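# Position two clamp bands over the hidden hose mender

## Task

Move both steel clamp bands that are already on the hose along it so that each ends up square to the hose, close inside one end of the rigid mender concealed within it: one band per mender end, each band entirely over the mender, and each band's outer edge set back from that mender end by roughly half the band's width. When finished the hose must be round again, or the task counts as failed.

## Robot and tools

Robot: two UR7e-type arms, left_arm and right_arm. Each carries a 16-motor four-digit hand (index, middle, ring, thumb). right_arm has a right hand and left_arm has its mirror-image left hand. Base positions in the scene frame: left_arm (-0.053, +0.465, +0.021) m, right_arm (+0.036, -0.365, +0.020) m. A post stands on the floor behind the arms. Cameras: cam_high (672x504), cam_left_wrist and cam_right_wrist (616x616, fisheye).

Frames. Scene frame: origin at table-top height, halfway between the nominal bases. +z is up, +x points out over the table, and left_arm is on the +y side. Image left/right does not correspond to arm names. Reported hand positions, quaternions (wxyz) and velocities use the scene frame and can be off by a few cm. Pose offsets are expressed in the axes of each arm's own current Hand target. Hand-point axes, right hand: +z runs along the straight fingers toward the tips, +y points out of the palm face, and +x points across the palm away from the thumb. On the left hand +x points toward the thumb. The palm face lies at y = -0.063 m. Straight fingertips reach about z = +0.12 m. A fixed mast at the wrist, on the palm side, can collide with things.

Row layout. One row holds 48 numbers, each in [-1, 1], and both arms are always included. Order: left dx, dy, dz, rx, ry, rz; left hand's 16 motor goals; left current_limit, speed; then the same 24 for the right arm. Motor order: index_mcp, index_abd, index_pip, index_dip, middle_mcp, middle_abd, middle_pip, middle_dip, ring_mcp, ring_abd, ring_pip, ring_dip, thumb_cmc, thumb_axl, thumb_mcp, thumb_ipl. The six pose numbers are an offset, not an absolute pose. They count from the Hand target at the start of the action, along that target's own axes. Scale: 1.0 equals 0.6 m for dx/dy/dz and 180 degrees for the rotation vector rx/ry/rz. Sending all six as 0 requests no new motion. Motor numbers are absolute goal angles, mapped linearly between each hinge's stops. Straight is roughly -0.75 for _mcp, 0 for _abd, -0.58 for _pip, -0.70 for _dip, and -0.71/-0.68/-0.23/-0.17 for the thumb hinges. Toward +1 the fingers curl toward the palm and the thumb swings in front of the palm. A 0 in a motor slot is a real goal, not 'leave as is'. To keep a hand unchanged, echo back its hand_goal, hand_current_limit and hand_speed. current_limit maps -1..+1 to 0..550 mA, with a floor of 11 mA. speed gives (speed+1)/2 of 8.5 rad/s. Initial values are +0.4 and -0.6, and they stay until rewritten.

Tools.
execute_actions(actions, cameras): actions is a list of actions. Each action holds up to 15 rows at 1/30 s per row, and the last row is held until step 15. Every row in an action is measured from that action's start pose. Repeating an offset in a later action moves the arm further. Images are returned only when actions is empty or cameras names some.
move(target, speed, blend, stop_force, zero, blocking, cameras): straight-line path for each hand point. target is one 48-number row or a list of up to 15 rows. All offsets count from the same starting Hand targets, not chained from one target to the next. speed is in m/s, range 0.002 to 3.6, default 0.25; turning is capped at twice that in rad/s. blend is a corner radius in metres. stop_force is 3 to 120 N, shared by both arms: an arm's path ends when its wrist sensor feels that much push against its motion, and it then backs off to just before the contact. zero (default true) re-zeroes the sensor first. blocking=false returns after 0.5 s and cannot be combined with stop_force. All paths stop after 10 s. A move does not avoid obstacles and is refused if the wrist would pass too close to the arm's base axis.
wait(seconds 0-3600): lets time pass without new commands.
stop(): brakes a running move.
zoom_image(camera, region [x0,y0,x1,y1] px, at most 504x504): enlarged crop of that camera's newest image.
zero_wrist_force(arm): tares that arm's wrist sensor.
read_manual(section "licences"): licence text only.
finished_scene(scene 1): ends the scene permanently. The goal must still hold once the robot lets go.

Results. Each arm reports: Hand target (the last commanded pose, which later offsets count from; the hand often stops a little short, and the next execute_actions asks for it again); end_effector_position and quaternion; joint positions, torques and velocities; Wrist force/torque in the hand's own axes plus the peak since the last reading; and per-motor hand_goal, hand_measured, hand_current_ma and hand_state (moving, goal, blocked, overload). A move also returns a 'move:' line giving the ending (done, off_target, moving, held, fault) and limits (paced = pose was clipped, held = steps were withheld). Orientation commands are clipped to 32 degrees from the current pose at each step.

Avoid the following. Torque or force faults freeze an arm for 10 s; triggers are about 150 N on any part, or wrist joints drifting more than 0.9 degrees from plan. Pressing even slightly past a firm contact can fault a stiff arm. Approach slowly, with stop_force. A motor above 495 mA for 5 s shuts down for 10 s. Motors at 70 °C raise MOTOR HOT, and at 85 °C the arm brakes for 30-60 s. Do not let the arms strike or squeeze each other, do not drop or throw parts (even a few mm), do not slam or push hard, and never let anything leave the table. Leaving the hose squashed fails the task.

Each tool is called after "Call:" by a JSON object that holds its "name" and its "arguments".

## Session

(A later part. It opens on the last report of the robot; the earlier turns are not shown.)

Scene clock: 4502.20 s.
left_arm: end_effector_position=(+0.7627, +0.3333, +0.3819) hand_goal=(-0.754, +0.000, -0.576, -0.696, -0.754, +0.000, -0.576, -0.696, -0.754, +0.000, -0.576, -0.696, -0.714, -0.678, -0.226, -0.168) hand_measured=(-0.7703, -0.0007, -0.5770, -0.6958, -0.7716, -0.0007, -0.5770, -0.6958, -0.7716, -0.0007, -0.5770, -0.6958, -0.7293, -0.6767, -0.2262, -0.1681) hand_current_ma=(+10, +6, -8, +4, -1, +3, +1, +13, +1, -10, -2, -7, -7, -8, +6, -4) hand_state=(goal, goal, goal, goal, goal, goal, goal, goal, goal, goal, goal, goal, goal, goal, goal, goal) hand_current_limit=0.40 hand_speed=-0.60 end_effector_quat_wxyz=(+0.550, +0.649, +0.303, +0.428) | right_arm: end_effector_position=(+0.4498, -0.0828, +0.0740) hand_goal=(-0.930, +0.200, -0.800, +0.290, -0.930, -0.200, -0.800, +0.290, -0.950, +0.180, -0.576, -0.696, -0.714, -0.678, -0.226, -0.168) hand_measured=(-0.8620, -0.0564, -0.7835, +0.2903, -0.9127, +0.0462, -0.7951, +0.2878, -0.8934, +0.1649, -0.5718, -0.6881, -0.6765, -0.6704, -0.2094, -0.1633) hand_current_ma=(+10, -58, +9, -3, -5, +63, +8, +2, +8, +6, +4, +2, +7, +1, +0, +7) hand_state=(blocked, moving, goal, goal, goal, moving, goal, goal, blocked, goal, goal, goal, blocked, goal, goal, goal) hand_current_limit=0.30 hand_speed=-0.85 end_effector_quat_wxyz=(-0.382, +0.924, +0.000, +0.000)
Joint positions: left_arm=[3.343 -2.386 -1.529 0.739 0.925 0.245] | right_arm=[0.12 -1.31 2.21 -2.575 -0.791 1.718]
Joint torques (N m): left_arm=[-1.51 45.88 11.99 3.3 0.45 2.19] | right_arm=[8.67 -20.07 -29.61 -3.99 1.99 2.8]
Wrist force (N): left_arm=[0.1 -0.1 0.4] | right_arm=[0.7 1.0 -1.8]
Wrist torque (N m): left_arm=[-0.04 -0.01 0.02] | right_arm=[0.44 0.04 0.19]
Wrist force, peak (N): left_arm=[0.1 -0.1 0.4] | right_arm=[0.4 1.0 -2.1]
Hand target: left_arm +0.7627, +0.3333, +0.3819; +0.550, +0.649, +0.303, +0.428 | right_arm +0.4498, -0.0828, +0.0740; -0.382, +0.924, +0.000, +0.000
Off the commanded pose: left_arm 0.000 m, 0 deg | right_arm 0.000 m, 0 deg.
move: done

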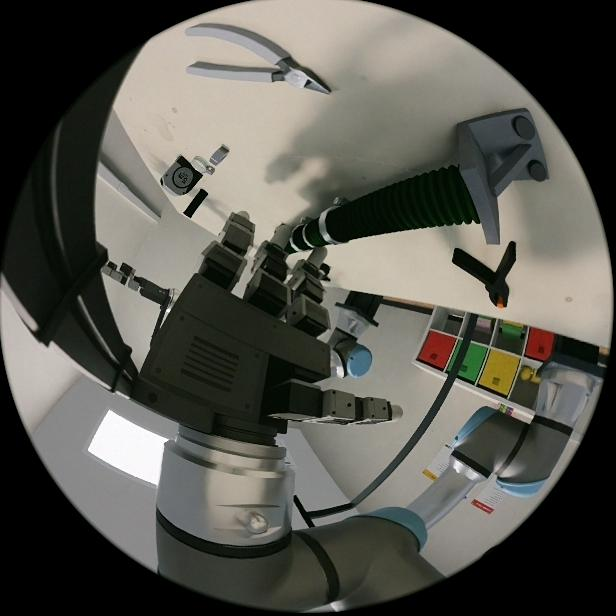

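Call:
{"name": "move", "arguments": {"target": [[0,0,0,0,0,0,-0.754,0,-0.576,-0.696,-0.754,0,-0.576,-0.696,-0.754,0,-0.576,-0.696,-0.714,-0.678,-0.226,-0.168,0.4,-0.6,0,0,0,0,0,0,-0.93,-0.14,-0.8,0.29,-0.93,0.14,-0.8,0.29,-0.95,0.18,-0.576,-0.696,-0.714,-0.678,-0.226,-0.168,0.3,-0.8],[0,0,0,0,0,0,-0.754,0,-0.576,-0.696,-0.754,0,-0.576,-0.696,-0.754,0,-0.576,-0.696,-0.714,-0.678,-0.226,-0.168,0.4,-0.6,0,-0.09428,-0.09428,0,0,0,-0.93,-0.14,-0.8,0.29,-0.93,0.14,-0.8,0.29,-0.95,0.18,-0.576,-0.696,-0.714,-0.678,-0.226,-0.168,0.3,-0.8],[0,0,0,0,0,0,-0.754,0,-0.576,-0.696,-0.754,0,-0.576,-0.696,-0.754,0,-0.576,-0.696,-0.714,-0.678,-0.226,-0.168,0.4,-0.6,-0.0833,-0.1638,-0.1332,0,0.35355,0.35355,-0.754,0,-0.576,-0.696,-0.754,0,-0.576,-0.696,-0.754,0,-0.576,-0.696,-0.714,-0.678,-0.226,-0.168,0.4,-0.6]], "speed": [0.05,0.1,0.25], "cameras": ["cam_high","cam_right_wrist"]}}

Call:
{"name": "zoom_image", "arguments": {"camera": "cam_high", "region": [345, 225, 415, 285]}}

Scene clock: 4564.37 s.
left_arm: end_effector_position=(+0.7627, +0.3333, +0.3819) hand_goal=(-0.754, +0.000, -0.576, -0.696, -0.754, +0.000, -0.576, -0.696, -0.754, +0.000, -0.576, -0.696, -0.714, -0.678, -0.226, -0.168) hand_measured=(-0.7703, -0.0007, -0.5770, -0.6958, -0.7716, +0.0008, -0.5770, -0.6958, -0.7703, +0.0008, -0.5770, -0.6958, -0.7293, -0.6777, -0.2262, -0.1681) hand_current_ma=(+12, +5, -9, +6, -5, +2, +0, +13, +2, -3, -1, -7, -8, -7, +2, -6) hand_state=(goal, goal, goal, goal, goal, goal, goal, goal, goal, goal, goal, goal, goal, goal, goal, goal) hand_current_limit=0.40 hand_speed=-0.60 end_effector_quat_wxyz=(+0.550, +0.649, +0.303, +0.428) | right_arm: end_effector_position=(+0.3998, -0.0697, +0.2000) hand_goal=(-0.754, +0.000, -0.576, -0.696, -0.754, +0.000, -0.576, -0.696, -0.754, +0.000, -0.576, -0.696, -0.714, -0.678, -0.226, -0.168) hand_measured=(-0.7269, -0.0065, -0.5718, -0.6932, -0.7293, -0.0007, -0.5718, -0.6920, -0.7257, +0.0052, -0.5718, -0.6881, -0.6765, -0.6714, -0.2104, -0.1633) hand_current_ma=(-5, -1, +9, -1, +1, +9, +5, +3, -6, +5, +3, -3, +6, +0, -3, +6) hand_state=(blocked, goal, goal, goal, blocked, goal, goal, goal, blocked, goal, goal, goal, blocked, goal, goal, goal) hand_current_limit=0.40 hand_speed=-0.60 end_effector_quat_wxyz=(-0.271, +0.653, -0.653, +0.271)
Joint positions: left_arm=[3.343 -2.386 -1.529 0.739 0.925 0.245] | right_arm=[0.461 -1.622 2.318 -3.001 -1.881 3.467]
Joint torques (N m): left_arm=[-0.64 45.94 11.85 3.28 0.48 2.2] | right_arm=[-9.1 -10.13 -6.3 -2.05 -2.61 2.84]
Wrist force (N): left_arm=[0.0 0.1 0.2] | right_arm=[0.5 0.5 -2.1]
Wrist torque (N m): left_arm=[0.00 0.01 0.01] | right_arm=[0.45 0.07 0.24]
Wrist force, peak (N): left_arm=[0.1 -0.1 0.5] | right_arm=[0.7 -0.1 -2.7]
Hand target: left_arm +0.7627, +0.3333, +0.3819; +0.550, +0.649, +0.303, +0.428 | right_arm +0.3998, -0.0697, +0.2000; -0.271, +0.653, -0.653, +0.271
Off the commanded pose: left_arm 0.000 m, 0 deg | right_arm 0.000 m, 0 deg.
move: done

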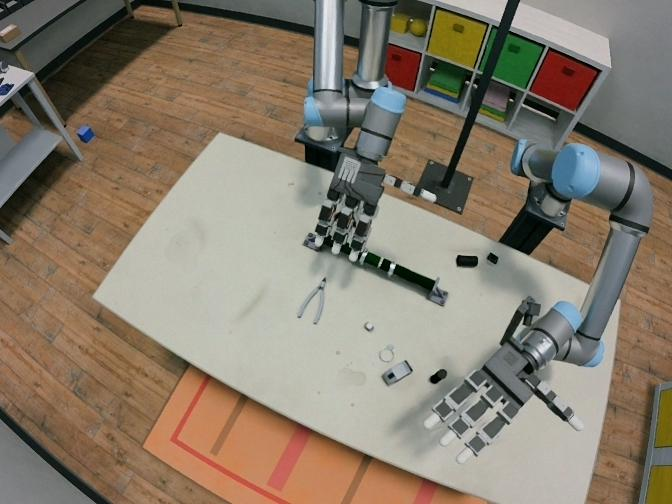

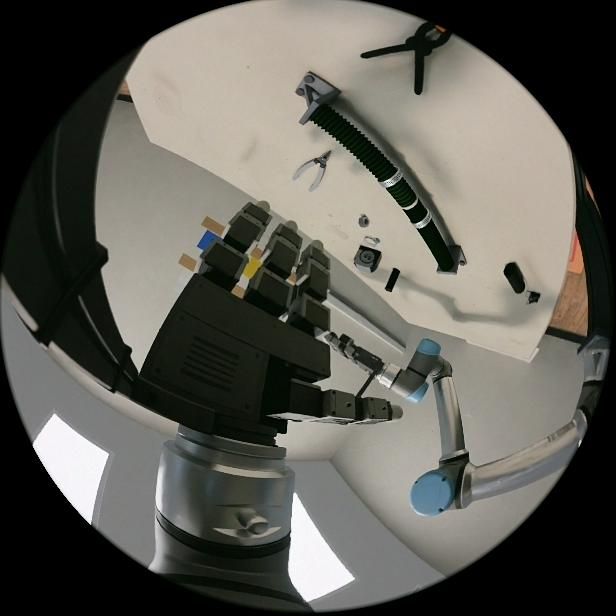

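Scaled by 7.200 from the camera's image (finer frame: 960x720).

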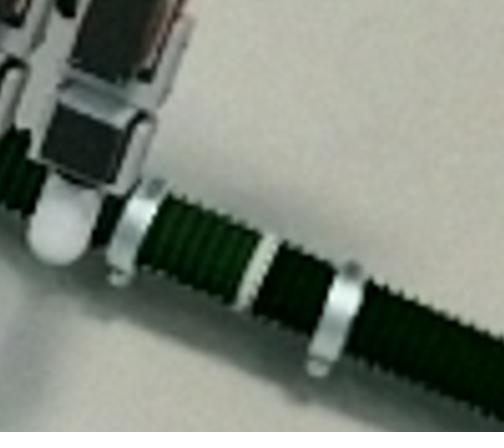

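Call:
{"name": "zoom_image", "arguments": {"camera": "cam_high", "region": [380, 256, 400, 276]}}

Call:
{"name": "zoom_image", "arguments": {"camera": "cam_high", "region": [354, 244, 374, 264]}}

Call:
{"name": "zoom_image", "arguments": {"camera": "cam_high", "region": [370, 250, 390, 270]}}

Call:
{"name": "zoom_image", "arguments": {"camera": "cam_right_wrist", "region": [370, 155, 440, 225]}}

Scaled by 25.200 from the camera's image (finer frame: 960x720).

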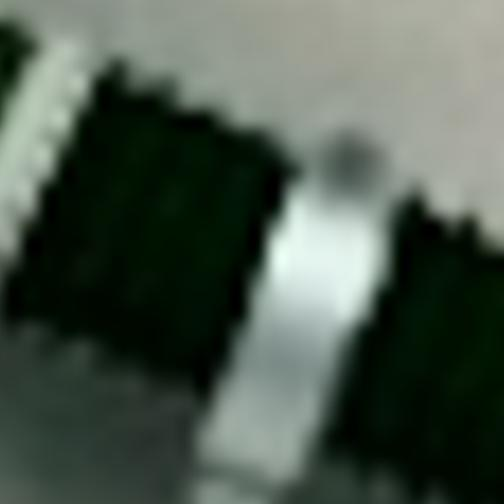

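Scaled by 25.200 from the camera's image (finer frame: 960x720).

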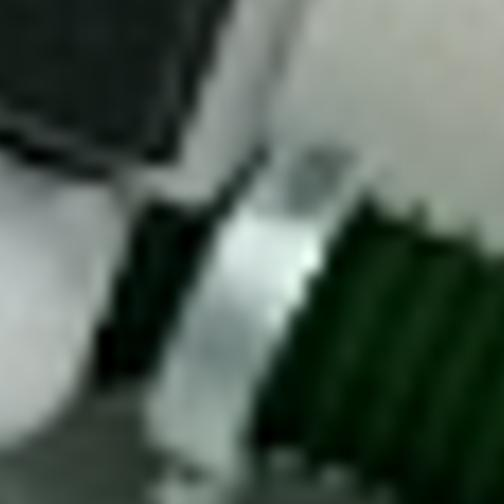

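Scaled by 25.200 from the camera's image (finer frame: 960x720).

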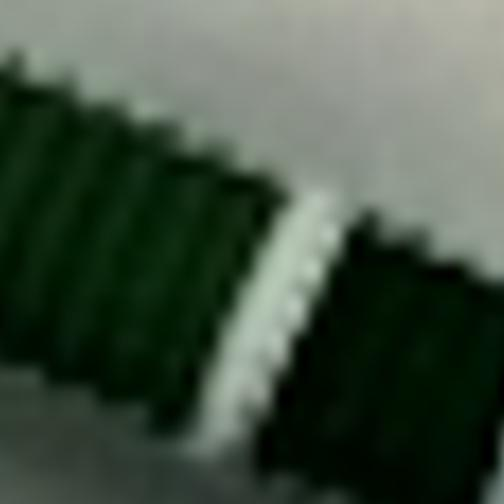

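Scaled by 7.200 from the camera's image (finer frame: 880x880).

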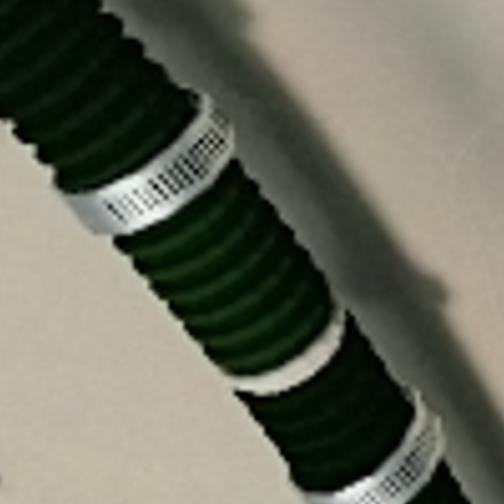

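Call:
{"name": "move", "arguments": {"target": [[0,0,0,0,0,0,-0.754,0,-0.576,-0.696,-0.754,0,-0.576,-0.696,-0.754,0,-0.576,-0.696,-0.714,-0.678,-0.226,-0.168,0.4,-0.6,0,0,0,0,0,0,-0.137,-0.002,-0.576,-0.696,-0.754,0,-0.576,-0.696,-0.754,0,-0.576,-0.696,-0.714,-0.678,-0.226,-0.168,0.4,-0.6],[0,0,0,0,0,0,-0.754,0,-0.576,-0.696,-0.754,0,-0.576,-0.696,-0.754,0,-0.576,-0.696,-0.714,-0.678,-0.226,-0.168,0.4,-0.6,0.0005,0.0469,0.07095,0,0,0,-0.137,-0.002,-0.576,-0.696,-0.754,0,-0.576,-0.696,-0.754,0,-0.576,-0.696,-0.714,-0.678,-0.226,-0.168,0.4,-0.6],[0,0,0,0,0,0,-0.754,0,-0.576,-0.696,-0.754,0,-0.576,-0.696,-0.754,0,-0.576,-0.696,-0.714,-0.678,-0.226,-0.168,0.4,-0.6,0.0005,0.05397,0.07802,0,0,0,-0.137,-0.002,-0.576,-0.696,-0.754,0,-0.576,-0.696,-0.754,0,-0.576,-0.696,-0.714,-0.678,-0.226,-0.168,0.4,-0.6]], "speed": [0.1,0.1,0.03], "cameras": ["cam_high"]}}

Call:
{"name": "zoom_image", "arguments": {"camera": "cam_high", "region": [345, 225, 415, 285]}}

Scene clock: 4624.23 s.
left_arm: end_effector_position=(+0.7627, +0.3333, +0.3819) hand_goal=(-0.754, +0.000, -0.576, -0.696, -0.754, +0.000, -0.576, -0.696, -0.754, +0.000, -0.576, -0.696, -0.714, -0.678, -0.226, -0.168) hand_measured=(-0.7691, +0.0008, -0.5770, -0.6958, -0.7716, -0.0007, -0.5770, -0.6958, -0.7716, -0.0007, -0.5770, -0.6958, -0.7293, -0.6777, -0.2262, -0.1681) hand_current_ma=(+7, +6, -5, +6, -5, +3, -3, +7, +5, -2, +2, -4, -10, -8, +4, -8) hand_state=(goal, goal, goal, goal, goal, goal, goal, goal, goal, goal, goal, goal, goal, goal, goal, goal) hand_current_limit=0.40 hand_speed=-0.60 end_effector_quat_wxyz=(+0.550, +0.649, +0.303, +0.428) | right_arm: end_effector_position=(+0.4099, -0.0701, +0.1438) hand_goal=(-0.138, -0.002, -0.576, -0.696, -0.754, +0.000, -0.576, -0.696, -0.754, +0.000, -0.576, -0.696, -0.714, -0.678, -0.226, -0.168) hand_measured=(-0.1300, -0.0065, -0.5718, -0.6932, -0.7281, -0.0021, -0.5718, -0.6920, -0.7257, +0.0066, -0.5705, -0.6894, -0.6765, -0.6704, -0.2104, -0.1633) hand_current_ma=(-6, -3, +8, -1, +0, +5, +6, +4, -7, +6, +2, -3, +13, +5, -3, +4) hand_state=(goal, goal, goal, goal, blocked, goal, goal, goal, blocked, goal, goal, goal, blocked, goal, goal, goal) hand_current_limit=0.40 hand_speed=-0.60 end_effector_quat_wxyz=(-0.270, +0.654, -0.653, +0.271)
Joint positions: left_arm=[3.343 -2.386 -1.529 0.739 0.925 0.245] | right_arm=[0.448 -1.473 2.369 -3.204 -1.872 3.457]
Joint torques (N m): left_arm=[-0.45 45.91 11.88 3.2 0.45 2.24] | right_arm=[9.39 -27.86 -21.39 -1.38 -2.15 2.36]
Wrist force (N): left_arm=[-0.1 -0.2 0.3] | right_arm=[0.6 0.4 -2.0]
Wrist torque (N m): left_arm=[-0.05 0.02 0.00] | right_arm=[0.47 0.07 0.27]
Wrist force, peak (N): left_arm=[0.1 -0.2 0.6] | right_arm=[0.4 -0.2 -3.1]
Hand target: left_arm +0.7627, +0.3333, +0.3819; +0.550, +0.649, +0.303, +0.428 | right_arm +0.4100, -0.0701, +0.1440; -0.271, +0.653, -0.653, +0.271
Off the commanded pose: left_arm 0.000 m, 0 deg | right_arm 0.000 m, 0 deg.
move: done

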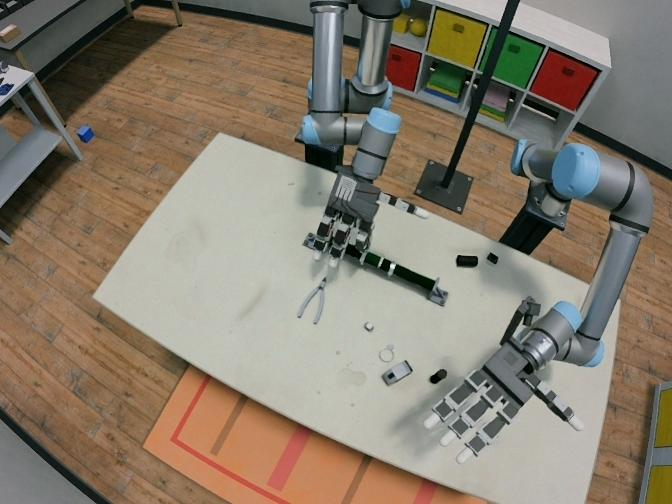

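Scaled by 7.200 from the camera's image (finer frame: 960x720).

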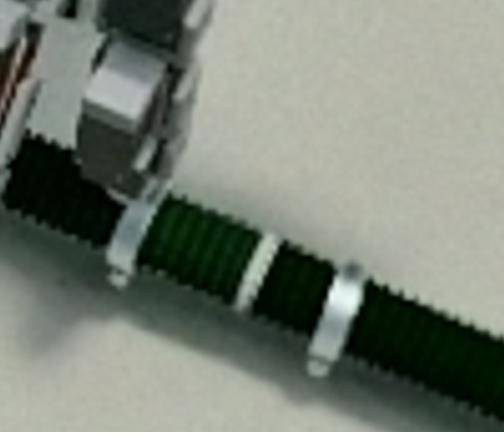

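Call:
{"name": "move", "arguments": {"target": [0,0,0,0,0,0,-0.754,0,-0.576,-0.696,-0.754,0,-0.576,-0.696,-0.754,0,-0.576,-0.696,-0.714,-0.678,-0.226,-0.168,0.4,-0.6,0,0.00825,0.00825,0,0,0,-0.137,-0.002,-0.576,-0.696,-0.754,0,-0.576,-0.696,-0.754,0,-0.576,-0.696,-0.714,-0.678,-0.226,-0.168,0.4,-0.6], "speed": 0.004, "stop_force": 3}}

Scene clock: 4647.47 s.
left_arm: end_effector_position=(+0.7627, +0.3333, +0.3819) hand_goal=(-0.754, +0.000, -0.576, -0.696, -0.754, +0.000, -0.576, -0.696, -0.754, +0.000, -0.576, -0.696, -0.714, -0.678, -0.226, -0.168) hand_measured=(-0.7703, +0.0008, -0.5770, -0.6958, -0.7716, +0.0008, -0.5770, -0.6958, -0.7716, +0.0008, -0.5770, -0.6958, -0.7293, -0.6777, -0.2252, -0.1672) hand_current_ma=(+12, +9, -6, +7, +1, +2, -2, +6, +0, +3, +6, -2, -8, -11, +5, -5) hand_state=(goal, goal, goal, goal, goal, goal, goal, goal, goal, goal, goal, goal, goal, goal, goal, goal) hand_current_limit=0.40 hand_speed=-0.60 end_effector_quat_wxyz=(+0.550, +0.649, +0.303, +0.428) | right_arm: end_effector_position=(+0.4100, -0.0701, +0.1389) hand_goal=(-0.138, -0.002, -0.576, -0.696, -0.754, +0.000, -0.576, -0.696, -0.754, +0.000, -0.576, -0.696, -0.714, -0.678, -0.226, -0.168) hand_measured=(-0.1300, -0.0036, -0.5718, -0.6932, -0.7281, -0.0007, -0.5718, -0.6920, -0.7269, +0.0052, -0.5705, -0.6881, -0.6765, -0.6714, -0.2104, -0.1633) hand_current_ma=(-4, +0, +2, -5, -4, +3, +5, +2, -5, +1, +6, +3, +7, +6, -5, +5) hand_state=(goal, goal, goal, goal, blocked, goal, goal, goal, blocked, goal, goal, goal, blocked, goal, goal, goal) hand_current_limit=0.40 hand_speed=-0.60 end_effector_quat_wxyz=(-0.271, +0.653, -0.653, +0.271)
Joint positions: left_arm=[3.343 -2.386 -1.529 0.739 0.925 0.245] | right_arm=[0.448 -1.459 2.374 -3.223 -1.872 3.457]
Joint torques (N m): left_arm=[-0.05 45.5 12.16 3.27 0.62 2.19] | right_arm=[6.15 -27.69 -26.98 -0.78 -2.17 2.62]
Wrist force (N): left_arm=[-0.1 0.0 0.2] | right_arm=[0.5 -1.1 -3.2]
Wrist torque (N m): left_arm=[-0.01 0.01 0.00] | right_arm=[0.54 0.07 0.29]
Wrist force, peak (N): left_arm=[0.1 -0.3 0.5] | right_arm=[0.6 -2.7 -5.7]
Hand target: left_arm +0.7627, +0.3333, +0.3819; +0.550, +0.649, +0.303, +0.428 | right_arm +0.4100, -0.0701, +0.1389; -0.271, +0.653, -0.653, +0.271 (not the last commanded pose)
Off the commanded pose: left_arm 0.000 m, 0 deg | right_arm 0.002 m, 0 deg.
move: contact (right_arm)

Call:
{"name": "move", "arguments": {"target": [[0,0,0,0,0,0,-0.754,0,-0.576,-0.696,-0.754,0,-0.576,-0.696,-0.754,0,-0.576,-0.696,-0.714,-0.678,-0.226,-0.168,0.4,-0.6,0,-0.00601,-0.00601,0,0,0,-0.137,-0.002,-0.576,-0.696,-0.754,0,-0.576,-0.696,-0.754,0,-0.576,-0.696,-0.714,-0.678,-0.226,-0.168,0.4,-0.6],[0,0,0,0,0,0,-0.754,0,-0.576,-0.696,-0.754,0,-0.576,-0.696,-0.754,0,-0.576,-0.696,-0.714,-0.678,-0.226,-0.168,0.4,-0.6,-0.031,-0.00601,-0.00601,0,0,0,-0.137,-0.002,-0.576,-0.696,-0.754,0,-0.576,-0.696,-0.754,0,-0.576,-0.696,-0.714,-0.678,-0.226,-0.168,0.4,-0.6]], "speed": [0.02,0.03]}}

Call:
{"name": "move", "arguments": {"target": [0,0,0,0,0,0,-0.754,0,-0.576,-0.696,-0.754,0,-0.576,-0.696,-0.754,0,-0.576,-0.696,-0.714,-0.678,-0.226,-0.168,0.4,-0.6,0,0.00825,0.00825,0,0,0,-0.137,-0.002,-0.576,-0.696,-0.754,0,-0.576,-0.696,-0.754,0,-0.576,-0.696,-0.714,-0.678,-0.226,-0.168,0.4,-0.6], "speed": 0.004, "stop_force": 3}}

Scene clock: 4670.67 s.
left_arm: end_effector_position=(+0.7627, +0.3333, +0.3819) hand_goal=(-0.754, +0.000, -0.576, -0.696, -0.754, +0.000, -0.576, -0.696, -0.754, +0.000, -0.576, -0.696, -0.714, -0.678, -0.226, -0.168) hand_measured=(-0.7703, +0.0008, -0.5770, -0.6958, -0.7716, +0.0008, -0.5770, -0.6958, -0.7716, -0.0007, -0.5770, -0.6958, -0.7293, -0.6767, -0.2262, -0.1681) hand_current_ma=(+5, +6, -3, +6, +1, +0, -1, +13, -1, -5, +3, -5, -10, -8, +6, -6) hand_state=(goal, goal, goal, goal, goal, goal, goal, goal, goal, goal, goal, goal, goal, goal, goal, goal) hand_current_limit=0.40 hand_speed=-0.60 end_effector_quat_wxyz=(+0.550, +0.649, +0.303, +0.428) | right_arm: end_effector_position=(+0.4101, -0.0513, +0.1440) hand_goal=(-0.138, -0.002, -0.576, -0.696, -0.754, +0.000, -0.576, -0.696, -0.754, +0.000, -0.576, -0.696, -0.714, -0.678, -0.226, -0.168) hand_measured=(-0.1300, -0.0036, -0.5718, -0.6920, -0.7281, -0.0007, -0.5705, -0.6932, -0.7257, +0.0052, -0.5705, -0.6894, -0.6753, -0.6704, -0.2104, -0.1633) hand_current_ma=(-9, +0, +6, -5, -4, +9, +5, +2, -5, +4, +7, +1, +11, +2, -2, +1) hand_state=(goal, goal, goal, goal, blocked, goal, goal, goal, blocked, goal, goal, goal, blocked, goal, goal, goal) hand_current_limit=0.40 hand_speed=-0.60 end_effector_quat_wxyz=(-0.271, +0.653, -0.653, +0.271) end_effector_velocity=(+0.001, -0.002, +0.001) end_effector_angular_velocity=(+0.001, -0.001, -0.003)
Joint positions: left_arm=[3.343 -2.386 -1.529 0.739 0.925 0.245] | right_arm=[0.494 -1.447 2.334 -3.185 -1.903 3.493]
Joint velocities: left_arm=[within noise] | right_arm=[-0.005 -0.002 0.002 -0.002 0.002 -0.002]
Joint torques (N m): left_arm=[0.57 45.85 11.35 3.34 0.6 2.24] | right_arm=[-7.88 -29.49 -3.4 -3.51 1.4 -2.49]
Wrist force (N): left_arm=[0.0 0.1 0.0] | right_arm=[0.5 0.6 -2.0]
Wrist torque (N m): left_arm=[-0.01 0.00 0.01] | right_arm=[0.48 0.07 0.11]
Wrist force, peak (N): left_arm=[0.3 -0.2 0.4] | right_arm=[0.6 -1.7 -5.0]
Hand target: left_arm +0.7627, +0.3333, +0.3819; +0.550, +0.649, +0.303, +0.428 | right_arm +0.4100, -0.0515, +0.1440; -0.271, +0.653, -0.653, +0.271
Off the commanded pose: left_arm 0.000 m, 0 deg | right_arm 0.000 m, 0 deg.
move: done

Scene clock: 4673.57 s.
left_arm: end_effector_position=(+0.7627, +0.3333, +0.3819) hand_goal=(-0.754, +0.000, -0.576, -0.696, -0.754, +0.000, -0.576, -0.696, -0.754, +0.000, -0.576, -0.696, -0.714, -0.678, -0.226, -0.168) hand_measured=(-0.7703, -0.0007, -0.5770, -0.6958, -0.7716, +0.0008, -0.5770, -0.6958, -0.7716, -0.0007, -0.5770, -0.6971, -0.7293, -0.6767, -0.2262, -0.1681) hand_current_ma=(+8, +10, -1, +7, -5, +4, -4, +8, +1, -1, +0, -5, -6, -10, +6, -7) hand_state=(goal, goal, goal, goal, goal, goal, goal, goal, goal, goal, goal, goal, goal, goal, goal, goal) hand_current_limit=0.40 hand_speed=-0.60 end_effector_quat_wxyz=(+0.550, +0.649, +0.303, +0.428) | right_arm: end_effector_position=(+0.4100, -0.0515, +0.1379) hand_goal=(-0.138, -0.002, -0.576, -0.696, -0.754, +0.000, -0.576, -0.696, -0.754, +0.000, -0.576, -0.696, -0.714, -0.678, -0.226, -0.168) hand_measured=(-0.1288, -0.0051, -0.5718, -0.6920, -0.7281, -0.0007, -0.5718, -0.6920, -0.7257, +0.0052, -0.5705, -0.6894, -0.6765, -0.6704, -0.2104, -0.1633) hand_current_ma=(-6, +4, +5, -5, +0, +3, +8, +3, -6, +4, +4, -4, +6, +1, -1, +3) hand_state=(goal, goal, goal, goal, blocked, goal, goal, goal, blocked, goal, goal, goal, blocked, goal, goal, goal) hand_current_limit=0.40 hand_speed=-0.60 end_effector_quat_wxyz=(-0.271, +0.653, -0.653, +0.271)
Joint positions: left_arm=[3.343 -2.386 -1.529 0.739 0.925 0.245] | right_arm=[0.494 -1.431 2.34 -3.206 -1.902 3.492]
Joint torques (N m): left_arm=[-0.22 45.82 11.77 3.34 0.63 2.17] | right_arm=[-7.28 -28.32 -26.97 -0.56 1.84 -2.78]
Wrist force (N): left_arm=[0.2 -0.1 0.3] | right_arm=[0.3 -1.7 -3.6]
Wrist torque (N m): left_arm=[-0.04 -0.03 0.02] | right_arm=[0.52 0.04 0.21]
Wrist force, peak (N): left_arm=[0.2 -0.3 0.3] | right_arm=[0.4 -3.1 -5.8]
Hand target: left_arm +0.7627, +0.3333, +0.3819; +0.550, +0.649, +0.303, +0.428 | right_arm +0.4100, -0.0514, +0.1379; -0.271, +0.653, -0.653, +0.271 (not the last commanded pose)
Off the commanded pose: left_arm 0.000 m, 0 deg | right_arm 0.001 m, 0 deg.
move: contact (right_arm)

Call:
{"name": "move", "arguments": {"target": [[0,0,0,0,0,0,-0.754,0,-0.576,-0.696,-0.754,0,-0.576,-0.696,-0.754,0,-0.576,-0.696,-0.714,-0.678,-0.226,-0.168,0.4,-0.6,0,-0.00719,-0.00719,0,0,0,-0.137,-0.002,-0.576,-0.696,-0.754,0,-0.576,-0.696,-0.754,0,-0.576,-0.696,-0.714,-0.678,-0.226,-0.168,0.4,-0.6],[0,0,0,0,0,0,-0.754,0,-0.576,-0.696,-0.754,0,-0.576,-0.696,-0.754,0,-0.576,-0.696,-0.714,-0.678,-0.226,-0.168,0.4,-0.6,0.005,-0.00719,-0.00719,0,0,0,-0.137,-0.002,-0.576,-0.696,-0.754,0,-0.576,-0.696,-0.754,0,-0.576,-0.696,-0.714,-0.678,-0.226,-0.168,0.4,-0.6]], "speed": [0.02,0.03]}}

Call:
{"name": "move", "arguments": {"target": [0,0,0,0,0,0,-0.754,0,-0.576,-0.696,-0.754,0,-0.576,-0.696,-0.754,0,-0.576,-0.696,-0.714,-0.678,-0.226,-0.168,0.4,-0.6,0,0.00825,0.00825,0,0,0,-0.137,-0.002,-0.576,-0.696,-0.754,0,-0.576,-0.696,-0.754,0,-0.576,-0.696,-0.714,-0.678,-0.226,-0.168,0.4,-0.6], "speed": 0.004, "stop_force": 3}}

Scene clock: 4695.23 s.
left_arm: end_effector_position=(+0.7627, +0.3333, +0.3819) hand_goal=(-0.754, +0.000, -0.576, -0.696, -0.754, +0.000, -0.576, -0.696, -0.754, +0.000, -0.576, -0.696, -0.714, -0.678, -0.226, -0.168) hand_measured=(-0.7691, +0.0008, -0.5770, -0.6958, -0.7716, -0.0007, -0.5770, -0.6958, -0.7703, +0.0008, -0.5770, -0.6958, -0.7293, -0.6777, -0.2262, -0.1681) hand_current_ma=(+10, +11, -7, +5, -4, +1, -5, +7, +5, -1, +0, -4, -6, -10, +8, -3) hand_state=(goal, goal, goal, goal, goal, goal, goal, goal, goal, goal, goal, goal, goal, goal, goal, goal) hand_current_limit=0.40 hand_speed=-0.60 end_effector_quat_wxyz=(+0.550, +0.649, +0.303, +0.428) | right_arm: end_effector_position=(+0.4100, -0.0545, +0.1439) hand_goal=(-0.138, -0.002, -0.576, -0.696, -0.754, +0.000, -0.576, -0.696, -0.754, +0.000, -0.576, -0.696, -0.714, -0.678, -0.226, -0.168) hand_measured=(-0.1300, -0.0065, -0.5718, -0.6932, -0.7281, -0.0007, -0.5718, -0.6932, -0.7269, +0.0052, -0.5705, -0.6894, -0.6753, -0.6704, -0.2104, -0.1633) hand_current_ma=(-5, +0, +8, -3, -2, +7, +5, +0, -8, +2, +9, +0, +8, -1, -3, +2) hand_state=(goal, goal, goal, goal, blocked, goal, goal, goal, blocked, goal, goal, goal, blocked, goal, goal, goal) hand_current_limit=0.40 hand_speed=-0.60 end_effector_quat_wxyz=(-0.271, +0.654, -0.653, +0.271)
Joint positions: left_arm=[3.343 -2.386 -1.529 0.739 0.925 0.245] | right_arm=[0.486 -1.451 2.34 -3.188 -1.897 3.486]
Joint torques (N m): left_arm=[0.38 45.87 11.75 3.29 0.62 2.17] | right_arm=[8.04 -14.15 -24.64 -1.99 -2.2 2.22]
Wrist force (N): left_arm=[0.1 -0.1 0.0] | right_arm=[0.5 0.8 -2.0]
Wrist torque (N m): left_arm=[-0.01 -0.01 0.01] | right_arm=[0.51 0.07 0.26]
Wrist force, peak (N): left_arm=[-0.1 -0.2 0.5] | right_arm=[0.2 -2.3 -5.4]
Hand target: left_arm +0.7627, +0.3333, +0.3819; +0.550, +0.649, +0.303, +0.428 | right_arm +0.4100, -0.0544, +0.1440; -0.271, +0.653, -0.653, +0.271
Off the commanded pose: left_arm 0.000 m, 0 deg | right_arm 0.000 m, 0 deg.
move: done

Scene clock: 4697.97 s.
left_arm: end_effector_position=(+0.7627, +0.3333, +0.3819) hand_goal=(-0.754, +0.000, -0.576, -0.696, -0.754, +0.000, -0.576, -0.696, -0.754, +0.000, -0.576, -0.696, -0.714, -0.678, -0.226, -0.168) hand_measured=(-0.7703, +0.0008, -0.5770, -0.6958, -0.7716, +0.0008, -0.5770, -0.6958, -0.7716, -0.0007, -0.5770, -0.6958, -0.7293, -0.6777, -0.2252, -0.1681) hand_current_ma=(+13, +8, -1, +8, -1, +4, -6, +10, -2, -1, +4, -6, -7, -5, +0, -3) hand_state=(goal, goal, goal, goal, goal, goal, goal, goal, goal, goal, goal, goal, goal, goal, goal, goal) hand_current_limit=0.40 hand_speed=-0.60 end_effector_quat_wxyz=(+0.550, +0.649, +0.303, +0.428) | right_arm: end_effector_position=(+0.4100, -0.0544, +0.1383) hand_goal=(-0.138, -0.002, -0.576, -0.696, -0.754, +0.000, -0.576, -0.696, -0.754, +0.000, -0.576, -0.696, -0.714, -0.678, -0.226, -0.168) hand_measured=(-0.1300, -0.0095, -0.5718, -0.6932, -0.7293, -0.0021, -0.5718, -0.6920, -0.7257, +0.0066, -0.5718, -0.6894, -0.6765, -0.6714, -0.2104, -0.1633) hand_current_ma=(-4, +0, +6, -5, +3, +4, +7, +2, -3, +5, +5, -1, +12, +5, -5, +5) hand_state=(goal, goal, goal, goal, blocked, goal, goal, goal, blocked, goal, goal, goal, blocked, goal, goal, goal) hand_current_limit=0.40 hand_speed=-0.60 end_effector_quat_wxyz=(-0.271, +0.653, -0.653, +0.271)
Joint positions: left_arm=[3.343 -2.386 -1.529 0.739 0.925 0.245] | right_arm=[0.487 -1.436 2.346 -3.208 -1.898 3.487]
Joint torques (N m): left_arm=[0.98 45.47 12.12 3.19 0.62 2.21] | right_arm=[7.03 -27.53 -27.43 -0.61 -2.61 2.58]
Wrist force (N): left_arm=[0.0 0.1 0.3] | right_arm=[0.3 -1.6 -4.3]
Wrist torque (N m): left_arm=[-0.04 0.01 0.01] | right_arm=[0.52 0.06 0.21]
Wrist force, peak (N): left_arm=[-0.1 0.1 0.5] | right_arm=[0.3 -2.6 -5.1]
Hand target: left_arm +0.7627, +0.3333, +0.3819; +0.550, +0.649, +0.303, +0.428 | right_arm +0.4100, -0.0544, +0.1383; -0.271, +0.653, -0.653, +0.271 (not the last commanded pose)
Off the commanded pose: left_arm 0.000 m, 0 deg | right_arm 0.001 m, 0 deg.
move: contact (right_arm)

Call:
{"name": "move", "arguments": {"target": [[0,0,0,0,0,0,-0.754,0,-0.576,-0.696,-0.754,0,-0.576,-0.696,-0.754,0,-0.576,-0.696,-0.714,-0.678,-0.226,-0.168,0.4,-0.6,0,-0.00719,-0.00719,0,0,0,-0.137,-0.002,-0.576,-0.696,-0.754,0,-0.576,-0.696,-0.754,0,-0.576,-0.696,-0.714,-0.678,-0.226,-0.168,0.4,-0.6],[0,0,0,0,0,0,-0.754,0,-0.576,-0.696,-0.754,0,-0.576,-0.696,-0.754,0,-0.576,-0.696,-0.714,-0.678,-0.226,-0.168,0.4,-0.6,0.0147,-0.00719,-0.00719,0,0,0,-0.137,-0.002,-0.576,-0.696,-0.754,0,-0.576,-0.696,-0.754,0,-0.576,-0.696,-0.714,-0.678,-0.226,-0.168,0.4,-0.6]], "speed": [0.02,0.03]}}

Call:
{"name": "move", "arguments": {"target": [0,0,0,0,0,0,-0.754,0,-0.576,-0.696,-0.754,0,-0.576,-0.696,-0.754,0,-0.576,-0.696,-0.714,-0.678,-0.226,-0.168,0.4,-0.6,0,0.00825,0.00825,0,0,0,-0.137,-0.002,-0.576,-0.696,-0.754,0,-0.576,-0.696,-0.754,0,-0.576,-0.696,-0.714,-0.678,-0.226,-0.168,0.4,-0.6], "speed": 0.004, "stop_force": 3}}

Scene clock: 4728.50 s.
left_arm: end_effector_position=(+0.7627, +0.3333, +0.3819) hand_goal=(-0.754, +0.000, -0.576, -0.696, -0.754, +0.000, -0.576, -0.696, -0.754, +0.000, -0.576, -0.696, -0.714, -0.678, -0.226, -0.168) hand_measured=(-0.7691, -0.0007, -0.5770, -0.6958, -0.7716, -0.0007, -0.5770, -0.6958, -0.7703, +0.0008, -0.5770, -0.6958, -0.7293, -0.6777, -0.2262, -0.1681) hand_current_ma=(+11, +13, -5, +3, +1, +5, -4, +3, +4, -3, +1, -4, -7, -8, +3, -4) hand_state=(goal, goal, goal, goal, goal, goal, goal, goal, goal, goal, goal, goal, goal, goal, goal, goal) hand_current_limit=0.40 hand_speed=-0.60 end_effector_quat_wxyz=(+0.550, +0.649, +0.303, +0.428) | right_arm: end_effector_position=(+0.4099, -0.0634, +0.1444) hand_goal=(-0.138, -0.002, -0.576, -0.696, -0.754, +0.000, -0.576, -0.696, -0.754, +0.000, -0.576, -0.696, -0.714, -0.678, -0.226, -0.168) hand_measured=(-0.1300, -0.0095, -0.5718, -0.6932, -0.7281, -0.0021, -0.5705, -0.6920, -0.7269, +0.0052, -0.5718, -0.6894, -0.6765, -0.6714, -0.2104, -0.1633) hand_current_ma=(-9, +2, +6, -6, -2, +5, +3, +6, -2, +9, +3, -6, +8, +1, -3, +5) hand_state=(goal, goal, goal, goal, blocked, goal, goal, goal, blocked, goal, goal, goal, blocked, goal, goal, goal) hand_current_limit=0.40 hand_speed=-0.60 end_effector_quat_wxyz=(-0.271, +0.654, -0.653, +0.271)
Joint positions: left_arm=[3.343 -2.386 -1.529 0.739 0.925 0.245] | right_arm=[0.465 -1.465 2.356 -3.196 -1.883 3.469]
Joint torques (N m): left_arm=[0.87 45.43 11.83 3.31 0.57 2.23] | right_arm=[9.48 -13.81 -28.37 -2.14 -1.99 2.39]
Wrist force (N): left_arm=[0.1 -0.2 0.5] | right_arm=[0.6 0.6 -2.2]
Wrist torque (N m): left_arm=[-0.06 0.00 0.02] | right_arm=[0.50 0.06 0.27]
Wrist force, peak (N): left_arm=[0.3 -0.1 0.4] | right_arm=[0.3 -1.6 -4.8]
Hand target: left_arm +0.7627, +0.3333, +0.3819; +0.550, +0.649, +0.303, +0.428 | right_arm +0.4100, -0.0633, +0.1444; -0.271, +0.653, -0.653, +0.271
Off the commanded pose: left_arm 0.000 m, 0 deg | right_arm 0.000 m, 0 deg.
move: done

Scene clock: 4730.43 s.
left_arm: end_effector_position=(+0.7627, +0.3333, +0.3819) hand_goal=(-0.754, +0.000, -0.576, -0.696, -0.754, +0.000, -0.576, -0.696, -0.754, +0.000, -0.576, -0.696, -0.714, -0.678, -0.226, -0.168) hand_measured=(-0.7691, +0.0008, -0.5757, -0.6958, -0.7716, +0.0008, -0.5770, -0.6958, -0.7703, -0.0007, -0.5770, -0.6958, -0.7293, -0.6777, -0.2262, -0.1681) hand_current_ma=(+11, +8, -5, +10, -2, +3, -2, +8, -2, -3, +2, -6, -6, -9, +5, -1) hand_state=(goal, goal, goal, goal, goal, goal, goal, goal, goal, goal, goal, goal, goal, goal, goal, goal) hand_current_limit=0.40 hand_speed=-0.60 end_effector_quat_wxyz=(+0.550, +0.649, +0.303, +0.428) | right_arm: end_effector_position=(+0.4100, -0.0633, +0.1398) hand_goal=(-0.138, -0.002, -0.576, -0.696, -0.754, +0.000, -0.576, -0.696, -0.754, +0.000, -0.576, -0.696, -0.714, -0.678, -0.226, -0.168) hand_measured=(-0.1300, -0.0095, -0.5718, -0.6920, -0.7281, -0.0021, -0.5718, -0.6932, -0.7269, +0.0052, -0.5718, -0.6881, -0.6765, -0.6714, -0.2094, -0.1633) hand_current_ma=(-9, -1, +11, -7, -2, +10, +3, +1, -5, +4, +5, +0, +4, +1, -3, +5) hand_state=(goal, goal, goal, goal, blocked, goal, goal, goal, blocked, goal, goal, goal, blocked, goal, goal, goal) hand_current_limit=0.40 hand_speed=-0.60 end_effector_quat_wxyz=(-0.271, +0.653, -0.653, +0.271)
Joint positions: left_arm=[3.343 -2.386 -1.529 0.739 0.925 0.245] | right_arm=[0.465 -1.452 2.361 -3.213 -1.883 3.47]
Joint torques (N m): left_arm=[1.05 45.58 11.86 3.27 0.61 2.16] | right_arm=[7.66 -27.06 -26.91 -0.29 -2.44 2.46]
Wrist force (N): left_arm=[0.1 -0.2 0.0] | right_arm=[0.2 -2.8 -4.8]
Wrist torque (N m): left_arm=[-0.03 -0.02 0.03] | right_arm=[0.53 0.07 0.22]
Wrist force, peak (N): left_arm=[0.2 -0.2 0.4] | right_arm=[0.3 -3.5 -6.2]
Hand target: left_arm +0.7627, +0.3333, +0.3819; +0.550, +0.649, +0.303, +0.428 | right_arm +0.4100, -0.0633, +0.1398; -0.271, +0.653, -0.653, +0.271 (not the last commanded pose)
Off the commanded pose: left_arm 0.000 m, 0 deg | right_arm 0.002 m, 0 deg.
move: contact (right_arm)

Call:
{"name": "move", "arguments": {"target": [[0,0,0,0,0,0,-0.754,0,-0.576,-0.696,-0.754,0,-0.576,-0.696,-0.754,0,-0.576,-0.696,-0.714,-0.678,-0.226,-0.168,0.4,-0.6,0,-0.00966,-0.00966,0,0,0,-0.137,-0.002,-0.576,-0.696,-0.754,0,-0.576,-0.696,-0.754,0,-0.576,-0.696,-0.714,-0.678,-0.226,-0.168,0.4,-0.6],[0,0,0,0,0,0,-0.754,0,-0.576,-0.696,-0.754,0,-0.576,-0.696,-0.754,0,-0.576,-0.696,-0.714,-0.678,-0.226,-0.168,0.4,-0.6,-0.12417,-0.00966,-0.00966,0,0,0,-0.137,-0.002,-0.576,-0.696,-0.754,0,-0.576,-0.696,-0.754,0,-0.576,-0.696,-0.714,-0.678,-0.226,-0.168,0.4,-0.6],[0,0,0,0,0,0,-0.754,0,-0.576,-0.696,-0.754,0,-0.576,-0.696,-0.754,0,-0.576,-0.696,-0.714,-0.678,-0.226,-0.168,0.4,-0.6,-0.12417,-0.00495,-0.00495,0,0,0,-0.137,-0.002,-0.576,-0.696,-0.754,0,-0.576,-0.696,-0.754,0,-0.576,-0.696,-0.714,-0.678,-0.226,-0.168,0.4,-0.6]], "speed": [0.03,0.08,0.03]}}

Call:
{"name": "move", "arguments": {"target": [0,0,0,0,0,0,-0.754,0,-0.576,-0.696,-0.754,0,-0.576,-0.696,-0.754,0,-0.576,-0.696,-0.714,-0.678,-0.226,-0.168,0.4,-0.6,0,0.00825,0.00825,0,0,0,-0.137,-0.002,-0.576,-0.696,-0.754,0,-0.576,-0.696,-0.754,0,-0.576,-0.696,-0.714,-0.678,-0.226,-0.168,0.4,-0.6], "speed": 0.004, "stop_force": 3}}

Call:
{"name": "move", "arguments": {"target": [[0,0,0,0,0,0,-0.754,0,-0.576,-0.696,-0.754,0,-0.576,-0.696,-0.754,0,-0.576,-0.696,-0.714,-0.678,-0.226,-0.168,0.4,-0.6,0,-0.0067,-0.0067,0,0,0,-0.137,-0.002,-0.576,-0.696,-0.754,0,-0.576,-0.696,-0.754,0,-0.576,-0.696,-0.714,-0.678,-0.226,-0.168,0.4,-0.6],[0,0,0,0,0,0,-0.754,0,-0.576,-0.696,-0.754,0,-0.576,-0.696,-0.754,0,-0.576,-0.696,-0.714,-0.678,-0.226,-0.168,0.4,-0.6,-0.026,-0.0067,-0.0067,0,0,0,-0.137,-0.002,-0.576,-0.696,-0.754,0,-0.576,-0.696,-0.754,0,-0.576,-0.696,-0.714,-0.678,-0.226,-0.168,0.4,-0.6]], "speed": [0.02,0.03]}}

Call:
{"name": "move", "arguments": {"target": [0,0,0,0,0,0,-0.754,0,-0.576,-0.696,-0.754,0,-0.576,-0.696,-0.754,0,-0.576,-0.696,-0.714,-0.678,-0.226,-0.168,0.4,-0.6,0,0.00825,0.00825,0,0,0,-0.137,-0.002,-0.576,-0.696,-0.754,0,-0.576,-0.696,-0.754,0,-0.576,-0.696,-0.714,-0.678,-0.226,-0.168,0.4,-0.6], "speed": 0.004, "stop_force": 3}}

Scene clock: 4765.10 s.
left_arm: end_effector_position=(+0.7627, +0.3333, +0.3819) hand_goal=(-0.754, +0.000, -0.576, -0.696, -0.754, +0.000, -0.576, -0.696, -0.754, +0.000, -0.576, -0.696, -0.714, -0.678, -0.226, -0.168) hand_measured=(-0.7691, +0.0008, -0.5770, -0.6958, -0.7716, +0.0008, -0.5770, -0.6958, -0.7716, -0.0007, -0.5770, -0.6958, -0.7293, -0.6777, -0.2262, -0.1672) hand_current_ma=(+6, +10, -6, +11, -4, +5, -2, +12, +3, -1, +2, -5, -6, -10, +4, -2) hand_state=(goal, goal, goal, goal, goal, goal, goal, goal, goal, goal, goal, goal, goal, goal, goal, goal) hand_current_limit=0.40 hand_speed=-0.60 end_effector_quat_wxyz=(+0.550, +0.649, +0.303, +0.428) | right_arm: end_effector_position=(+0.4100, +0.0112, +0.1439) hand_goal=(-0.138, -0.002, -0.576, -0.696, -0.754, +0.000, -0.576, -0.696, -0.754, +0.000, -0.576, -0.696, -0.714, -0.678, -0.226, -0.168) hand_measured=(-0.1300, -0.0080, -0.5718, -0.6920, -0.7281, -0.0007, -0.5705, -0.6920, -0.7257, +0.0052, -0.5705, -0.6881, -0.6753, -0.6714, -0.2104, -0.1624) hand_current_ma=(-5, +1, +6, -4, -2, +8, +7, +0, -5, +7, +6, -3, +4, +0, -4, +5) hand_state=(goal, goal, goal, goal, blocked, goal, goal, goal, blocked, goal, goal, goal, blocked, goal, goal, goal) hand_current_limit=0.40 hand_speed=-0.60 end_effector_quat_wxyz=(-0.271, +0.653, -0.653, +0.271) end_effector_velocity=(+0.001, +0.000, +0.002) end_effector_angular_velocity=(-0.001, +0.000, +0.000)
Joint positions: left_arm=[3.343 -2.386 -1.529 0.739 0.925 0.245] | right_arm=[0.628 -1.359 2.21 -3.108 -1.99 3.602]
Joint velocities: left_arm=[within noise] | right_arm=[0 -0.002 -0.003 0.005 0 -0.001]
Joint torques (N m): left_arm=[1.83 45.65 12.02 3.32 0.57 2.19] | right_arm=[-9.27 -33.44 -16.89 -1.18 1.63 -2.75]
Wrist force (N): left_arm=[0.0 -0.1 0.1] | right_arm=[0.3 0.8 -2.0]
Wrist torque (N m): left_arm=[-0.03 0.00 0.01] | right_arm=[0.54 0.06 0.22]
Wrist force, peak (N): left_arm=[0.2 -0.1 0.5] | right_arm=[0.4 -3.1 -5.5]
Hand target: left_arm +0.7627, +0.3333, +0.3819; +0.550, +0.649, +0.303, +0.428 | right_arm +0.4100, +0.0112, +0.1440; -0.271, +0.653, -0.653, +0.271
Off the commanded pose: left_arm 0.000 m, 0 deg | right_arm 0.000 m, 0 deg.
move: done

Scene clock: 4767.67 s.
left_arm: end_effector_position=(+0.7627, +0.3333, +0.3819) hand_goal=(-0.754, +0.000, -0.576, -0.696, -0.754, +0.000, -0.576, -0.696, -0.754, +0.000, -0.576, -0.696, -0.714, -0.678, -0.226, -0.168) hand_measured=(-0.7703, -0.0007, -0.5770, -0.6958, -0.7716, -0.0007, -0.5770, -0.6958, -0.7703, -0.0007, -0.5770, -0.6958, -0.7293, -0.6777, -0.2262, -0.1681) hand_current_ma=(+7, +5, -5, +5, -2, +3, -4, +8, -3, -3, +7, -5, -12, -9, +2, -3) hand_state=(goal, goal, goal, goal, goal, goal, goal, goal, goal, goal, goal, goal, goal, goal, goal, goal) hand_current_limit=0.40 hand_speed=-0.60 end_effector_quat_wxyz=(+0.550, +0.649, +0.303, +0.428) | right_arm: end_effector_position=(+0.4100, +0.0113, +0.1392) hand_goal=(-0.138, -0.002, -0.576, -0.696, -0.754, +0.000, -0.576, -0.696, -0.754, +0.000, -0.576, -0.696, -0.714, -0.678, -0.226, -0.168) hand_measured=(-0.1300, -0.0051, -0.5718, -0.6932, -0.7293, +0.0008, -0.5705, -0.6920, -0.7257, +0.0052, -0.5718, -0.6881, -0.6765, -0.6714, -0.2104, -0.1633) hand_current_ma=(-5, -2, +4, -5, -2, +8, +7, +7, -8, +2, +4, +2, +11, -1, -4, +8) hand_state=(goal, goal, goal, goal, blocked, goal, goal, goal, blocked, goal, goal, goal, blocked, goal, goal, goal) hand_current_limit=0.40 hand_speed=-0.60 end_effector_quat_wxyz=(-0.271, +0.653, -0.653, +0.271)
Joint positions: left_arm=[3.343 -2.386 -1.529 0.739 0.925 0.245] | right_arm=[0.628 -1.348 2.214 -3.123 -1.99 3.602]
Joint torques (N m): left_arm=[1.34 45.82 12.34 3.29 0.7 2.2] | right_arm=[-7.25 -31.71 -28.08 -0.63 1.77 -2.88]
Wrist force (N): left_arm=[0.1 0.1 0.1] | right_arm=[0.4 -1.8 -3.8]
Wrist torque (N m): left_arm=[0.00 0.00 0.01] | right_arm=[0.57 0.02 0.27]
Wrist force, peak (N): left_arm=[0.0 -0.2 0.5] | right_arm=[0.3 -3.1 -5.6]
Hand target: left_arm +0.7627, +0.3333, +0.3819; +0.550, +0.649, +0.303, +0.428 | right_arm +0.4100, +0.0113, +0.1392; -0.271, +0.653, -0.653, +0.271 (not the last commanded pose)
Off the commanded pose: left_arm 0.000 m, 0 deg | right_arm 0.002 m, 0 deg.
move: contact (right_arm)

Scene clock: 4768.87 s.
left_arm: end_effector_position=(+0.7627, +0.3333, +0.3819) hand_goal=(-0.754, +0.000, -0.576, -0.696, -0.754, +0.000, -0.576, -0.696, -0.754, +0.000, -0.576, -0.696, -0.714, -0.678, -0.226, -0.168) hand_measured=(-0.7703, -0.0007, -0.5770, -0.6958, -0.7716, -0.0007, -0.5770, -0.6958, -0.7716, -0.0007, -0.5770, -0.6958, -0.7293, -0.6767, -0.2262, -0.1681) hand_current_ma=(+6, +11, -6, +7, -4, +3, -1, +10, +1, -10, +2, -7, -9, -10, +5, -3) hand_state=(goal, goal, goal, goal, goal, goal, goal, goal, goal, goal, goal, goal, goal, goal, goal, goal) hand_current_limit=0.40 hand_speed=-0.60 end_effector_quat_wxyz=(+0.550, +0.649, +0.303, +0.428) | right_arm: end_effector_position=(+0.4101, +0.0270, +0.1449) hand_goal=(-0.138, -0.002, -0.576, -0.696, -0.754, +0.000, -0.576, -0.696, -0.754, +0.000, -0.576, -0.696, -0.714, -0.678, -0.226, -0.168) hand_measured=(-0.1300, -0.0036, -0.5718, -0.6945, -0.7293, +0.0008, -0.5718, -0.6920, -0.7269, +0.0052, -0.5718, -0.6881, -0.6753, -0.6704, -0.2104, -0.1633) hand_current_ma=(-11, +2, +6, -2, +1, +7, +7, +6, -5, +2, +5, +0, +7, +2, -3, +3) hand_state=(goal, goal, goal, goal, blocked, goal, goal, goal, blocked, goal, goal, goal, blocked, goal, goal, goal) hand_current_limit=0.40 hand_speed=-0.60 end_effector_quat_wxyz=(-0.271, +0.653, -0.653, +0.271)
Joint positions: left_arm=[3.343 -2.386 -1.529 0.739 0.925 0.245] | right_arm=[0.657 -1.338 2.175 -3.084 -2.008 3.627]
Joint torques (N m): left_arm=[1.28 45.77 11.97 3.22 0.64 2.17] | right_arm=[-8.99 -34.2 -5.44 -4.26 1.24 -2.74]
Wrist force (N): left_arm=[0.2 0.2 0.3] | right_arm=[0.4 0.7 -2.0]
Wrist torque (N m): left_arm=[-0.02 -0.03 0.02] | right_arm=[0.52 0.03 0.09]
Wrist force, peak (N): left_arm=[-0.2 0.0 0.5] | right_arm=[0.4 -1.7 -4.1]
Hand target: left_arm +0.7627, +0.3333, +0.3819; +0.550, +0.649, +0.303, +0.428 | right_arm +0.4100, +0.0269, +0.1448; -0.271, +0.653, -0.653, +0.271
Off the commanded pose: left_arm 0.000 m, 0 deg | right_arm 0.000 m, 0 deg.
move: done

Scene clock: 4771.63 s.
left_arm: end_effector_position=(+0.7627, +0.3333, +0.3819) hand_goal=(-0.754, +0.000, -0.576, -0.696, -0.754, +0.000, -0.576, -0.696, -0.754, +0.000, -0.576, -0.696, -0.714, -0.678, -0.226, -0.168) hand_measured=(-0.7691, -0.0007, -0.5770, -0.6971, -0.7716, -0.0007, -0.5770, -0.6958, -0.7716, -0.0007, -0.5770, -0.6958, -0.7293, -0.6777, -0.2252, -0.1672) hand_current_ma=(+2, +7, -8, +9, -2, +4, -4, +8, -1, -3, +2, -4, -6, -11, +2, -2) hand_state=(goal, goal, goal, goal, goal, goal, goal, goal, goal, goal, goal, goal, goal, goal, goal, goal) hand_current_limit=0.40 hand_speed=-0.60 end_effector_quat_wxyz=(+0.550, +0.649, +0.303, +0.428) | right_arm: end_effector_position=(+0.4100, +0.0269, +0.1394) hand_goal=(-0.138, -0.002, -0.576, -0.696, -0.754, +0.000, -0.576, -0.696, -0.754, +0.000, -0.576, -0.696, -0.714, -0.678, -0.226, -0.168) hand_measured=(-0.1300, -0.0080, -0.5731, -0.6932, -0.7281, +0.0008, -0.5718, -0.6920, -0.7269, +0.0052, -0.5718, -0.6881, -0.6753, -0.6714, -0.2104, -0.1633) hand_current_ma=(-9, +3, +9, -5, -1, +4, +10, +1, -7, +2, +3, +1, +8, +1, -5, +5) hand_state=(goal, goal, goal, goal, blocked, goal, goal, goal, blocked, goal, goal, goal, blocked, goal, goal, goal) hand_current_limit=0.40 hand_speed=-0.60 end_effector_quat_wxyz=(-0.271, +0.653, -0.653, +0.271)
Joint positions: left_arm=[3.343 -2.386 -1.529 0.739 0.925 0.245] | right_arm=[0.657 -1.327 2.181 -3.101 -2.008 3.627]
Joint torques (N m): left_arm=[1.69 45.71 11.76 3.29 0.61 2.24] | right_arm=[-7.67 -34.14 -28.51 -0.77 1.79 -2.55]
Wrist force (N): left_arm=[-0.1 0.1 0.0] | right_arm=[0.3 -1.3 -4.2]
Wrist torque (N m): left_arm=[-0.02 0.01 0.00] | right_arm=[0.55 0.01 0.17]
Wrist force, peak (N): left_arm=[0.2 -0.3 0.3] | right_arm=[0.2 -2.4 -5.1]
Hand target: left_arm +0.7627, +0.3333, +0.3819; +0.550, +0.649, +0.303, +0.428 | right_arm +0.4100, +0.0269, +0.1394; -0.271, +0.653, -0.653, +0.271 (not the last commanded pose)
Off the commanded pose: left_arm 0.000 m, 0 deg | right_arm 0.002 m, 0 deg.
move: contact (right_arm)

Call:
{"name": "move", "arguments": {"target": [[0,0,0,0,0,0,-0.754,0,-0.576,-0.696,-0.754,0,-0.576,-0.696,-0.754,0,-0.576,-0.696,-0.714,-0.678,-0.226,-0.168,0.4,-0.6,0,-0.02428,-0.02428,0,0,0,-0.137,-0.002,-0.576,-0.696,-0.754,0,-0.576,-0.696,-0.754,0,-0.576,-0.696,-0.714,-0.678,-0.226,-0.168,0.4,-0.6],[0,0,0,0,0,0,-0.754,0,-0.576,-0.696,-0.754,0,-0.576,-0.696,-0.754,0,-0.576,-0.696,-0.714,-0.678,-0.226,-0.168,0.4,-0.6,0.004,-0.11738,0.06882,0.0556,0,0,-0.507,0,0.4175,-0.106,-0.95,0,-0.576,-0.696,-0.95,0,-0.576,-0.696,0.506,-0.677,-0.202,0.1286,0.4,-0.6]], "speed": [0.04,0.12], "cameras": ["cam_high","cam_right_wrist"]}}

Call:
{"name": "zoom_image", "arguments": {"camera": "cam_high", "region": [345, 225, 415, 285]}}

Scene clock: 4821.80 s.
left_arm: end_effector_position=(+0.7627, +0.3333, +0.3819) hand_goal=(-0.754, +0.000, -0.576, -0.696, -0.754, +0.000, -0.576, -0.696, -0.754, +0.000, -0.576, -0.696, -0.714, -0.678, -0.226, -0.168) hand_measured=(-0.7703, -0.0007, -0.5770, -0.6958, -0.7716, -0.0007, -0.5770, -0.6958, -0.7716, -0.0007, -0.5770, -0.6958, -0.7293, -0.6777, -0.2252, -0.1681) hand_current_ma=(+8, +7, -5, +4, +2, +3, +1, +8, -3, +0, +3, -3, -10, -11, +4, -6) hand_state=(goal, goal, goal, goal, goal, goal, goal, goal, goal, goal, goal, goal, goal, goal, goal, goal) hand_current_limit=0.40 hand_speed=-0.60 end_effector_quat_wxyz=(+0.550, +0.649, +0.303, +0.428) | right_arm: end_effector_position=(+0.4890, +0.0245, +0.1600) hand_goal=(-0.508, +0.000, +0.418, -0.106, -0.950, +0.000, -0.576, -0.696, -0.950, +0.000, -0.576, -0.696, +0.506, -0.678, -0.202, +0.128) hand_measured=(-0.4761, -0.0080, +0.4110, -0.1097, -0.9006, +0.0008, -0.5718, -0.6920, -0.8873, +0.0052, -0.5718, -0.6894, +0.5102, -0.6704, -0.1985, +0.1282) hand_current_ma=(-1, -2, +9, -5, +3, +8, +9, +6, +8, +6, +6, -1, +3, +2, -1, +3) hand_state=(blocked, goal, goal, goal, blocked, goal, goal, goal, blocked, goal, goal, goal, goal, goal, goal, goal) hand_current_limit=0.40 hand_speed=-0.60 end_effector_quat_wxyz=(-0.327, +0.627, -0.627, +0.327)
Joint positions: left_arm=[3.343 -2.386 -1.529 0.739 0.925 0.245] | right_arm=[0.599 -1.225 2.087 -3.306 -2.039 3.503]
Joint torques (N m): left_arm=[2.15 45.35 11.73 3.27 0.74 2.27] | right_arm=[7.96 -29.19 -4.73 -4.16 1.85 2.72]
Wrist force (N): left_arm=[-0.1 0.2 0.2] | right_arm=[0.8 0.7 -2.2]
Wrist torque (N m): left_arm=[-0.01 0.02 0.00] | right_arm=[0.51 -0.03 0.18]
Wrist force, peak (N): left_arm=[0.0 0.3 0.4] | right_arm=[0.3 -1.6 -4.5]
Hand target: left_arm +0.7627, +0.3333, +0.3819; +0.550, +0.649, +0.303, +0.428 | right_arm +0.4890, +0.0245, +0.1600; -0.327, +0.627, -0.627, +0.327
Off the commanded pose: left_arm 0.000 m, 0 deg | right_arm 0.000 m, 0 deg.
move: done

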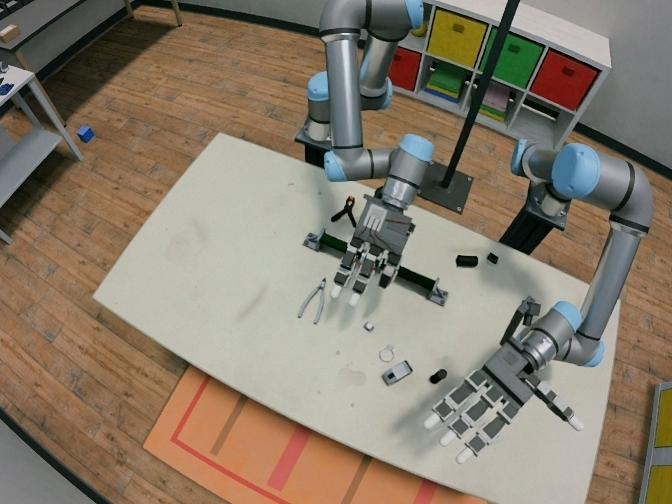

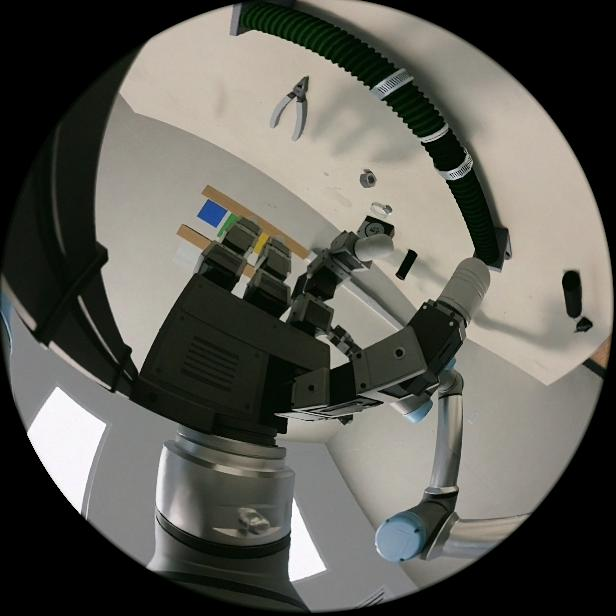

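Scaled by 7.200 from the camera's image (finer frame: 960x720).

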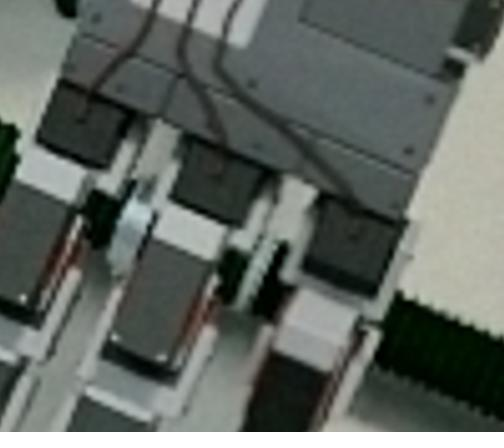

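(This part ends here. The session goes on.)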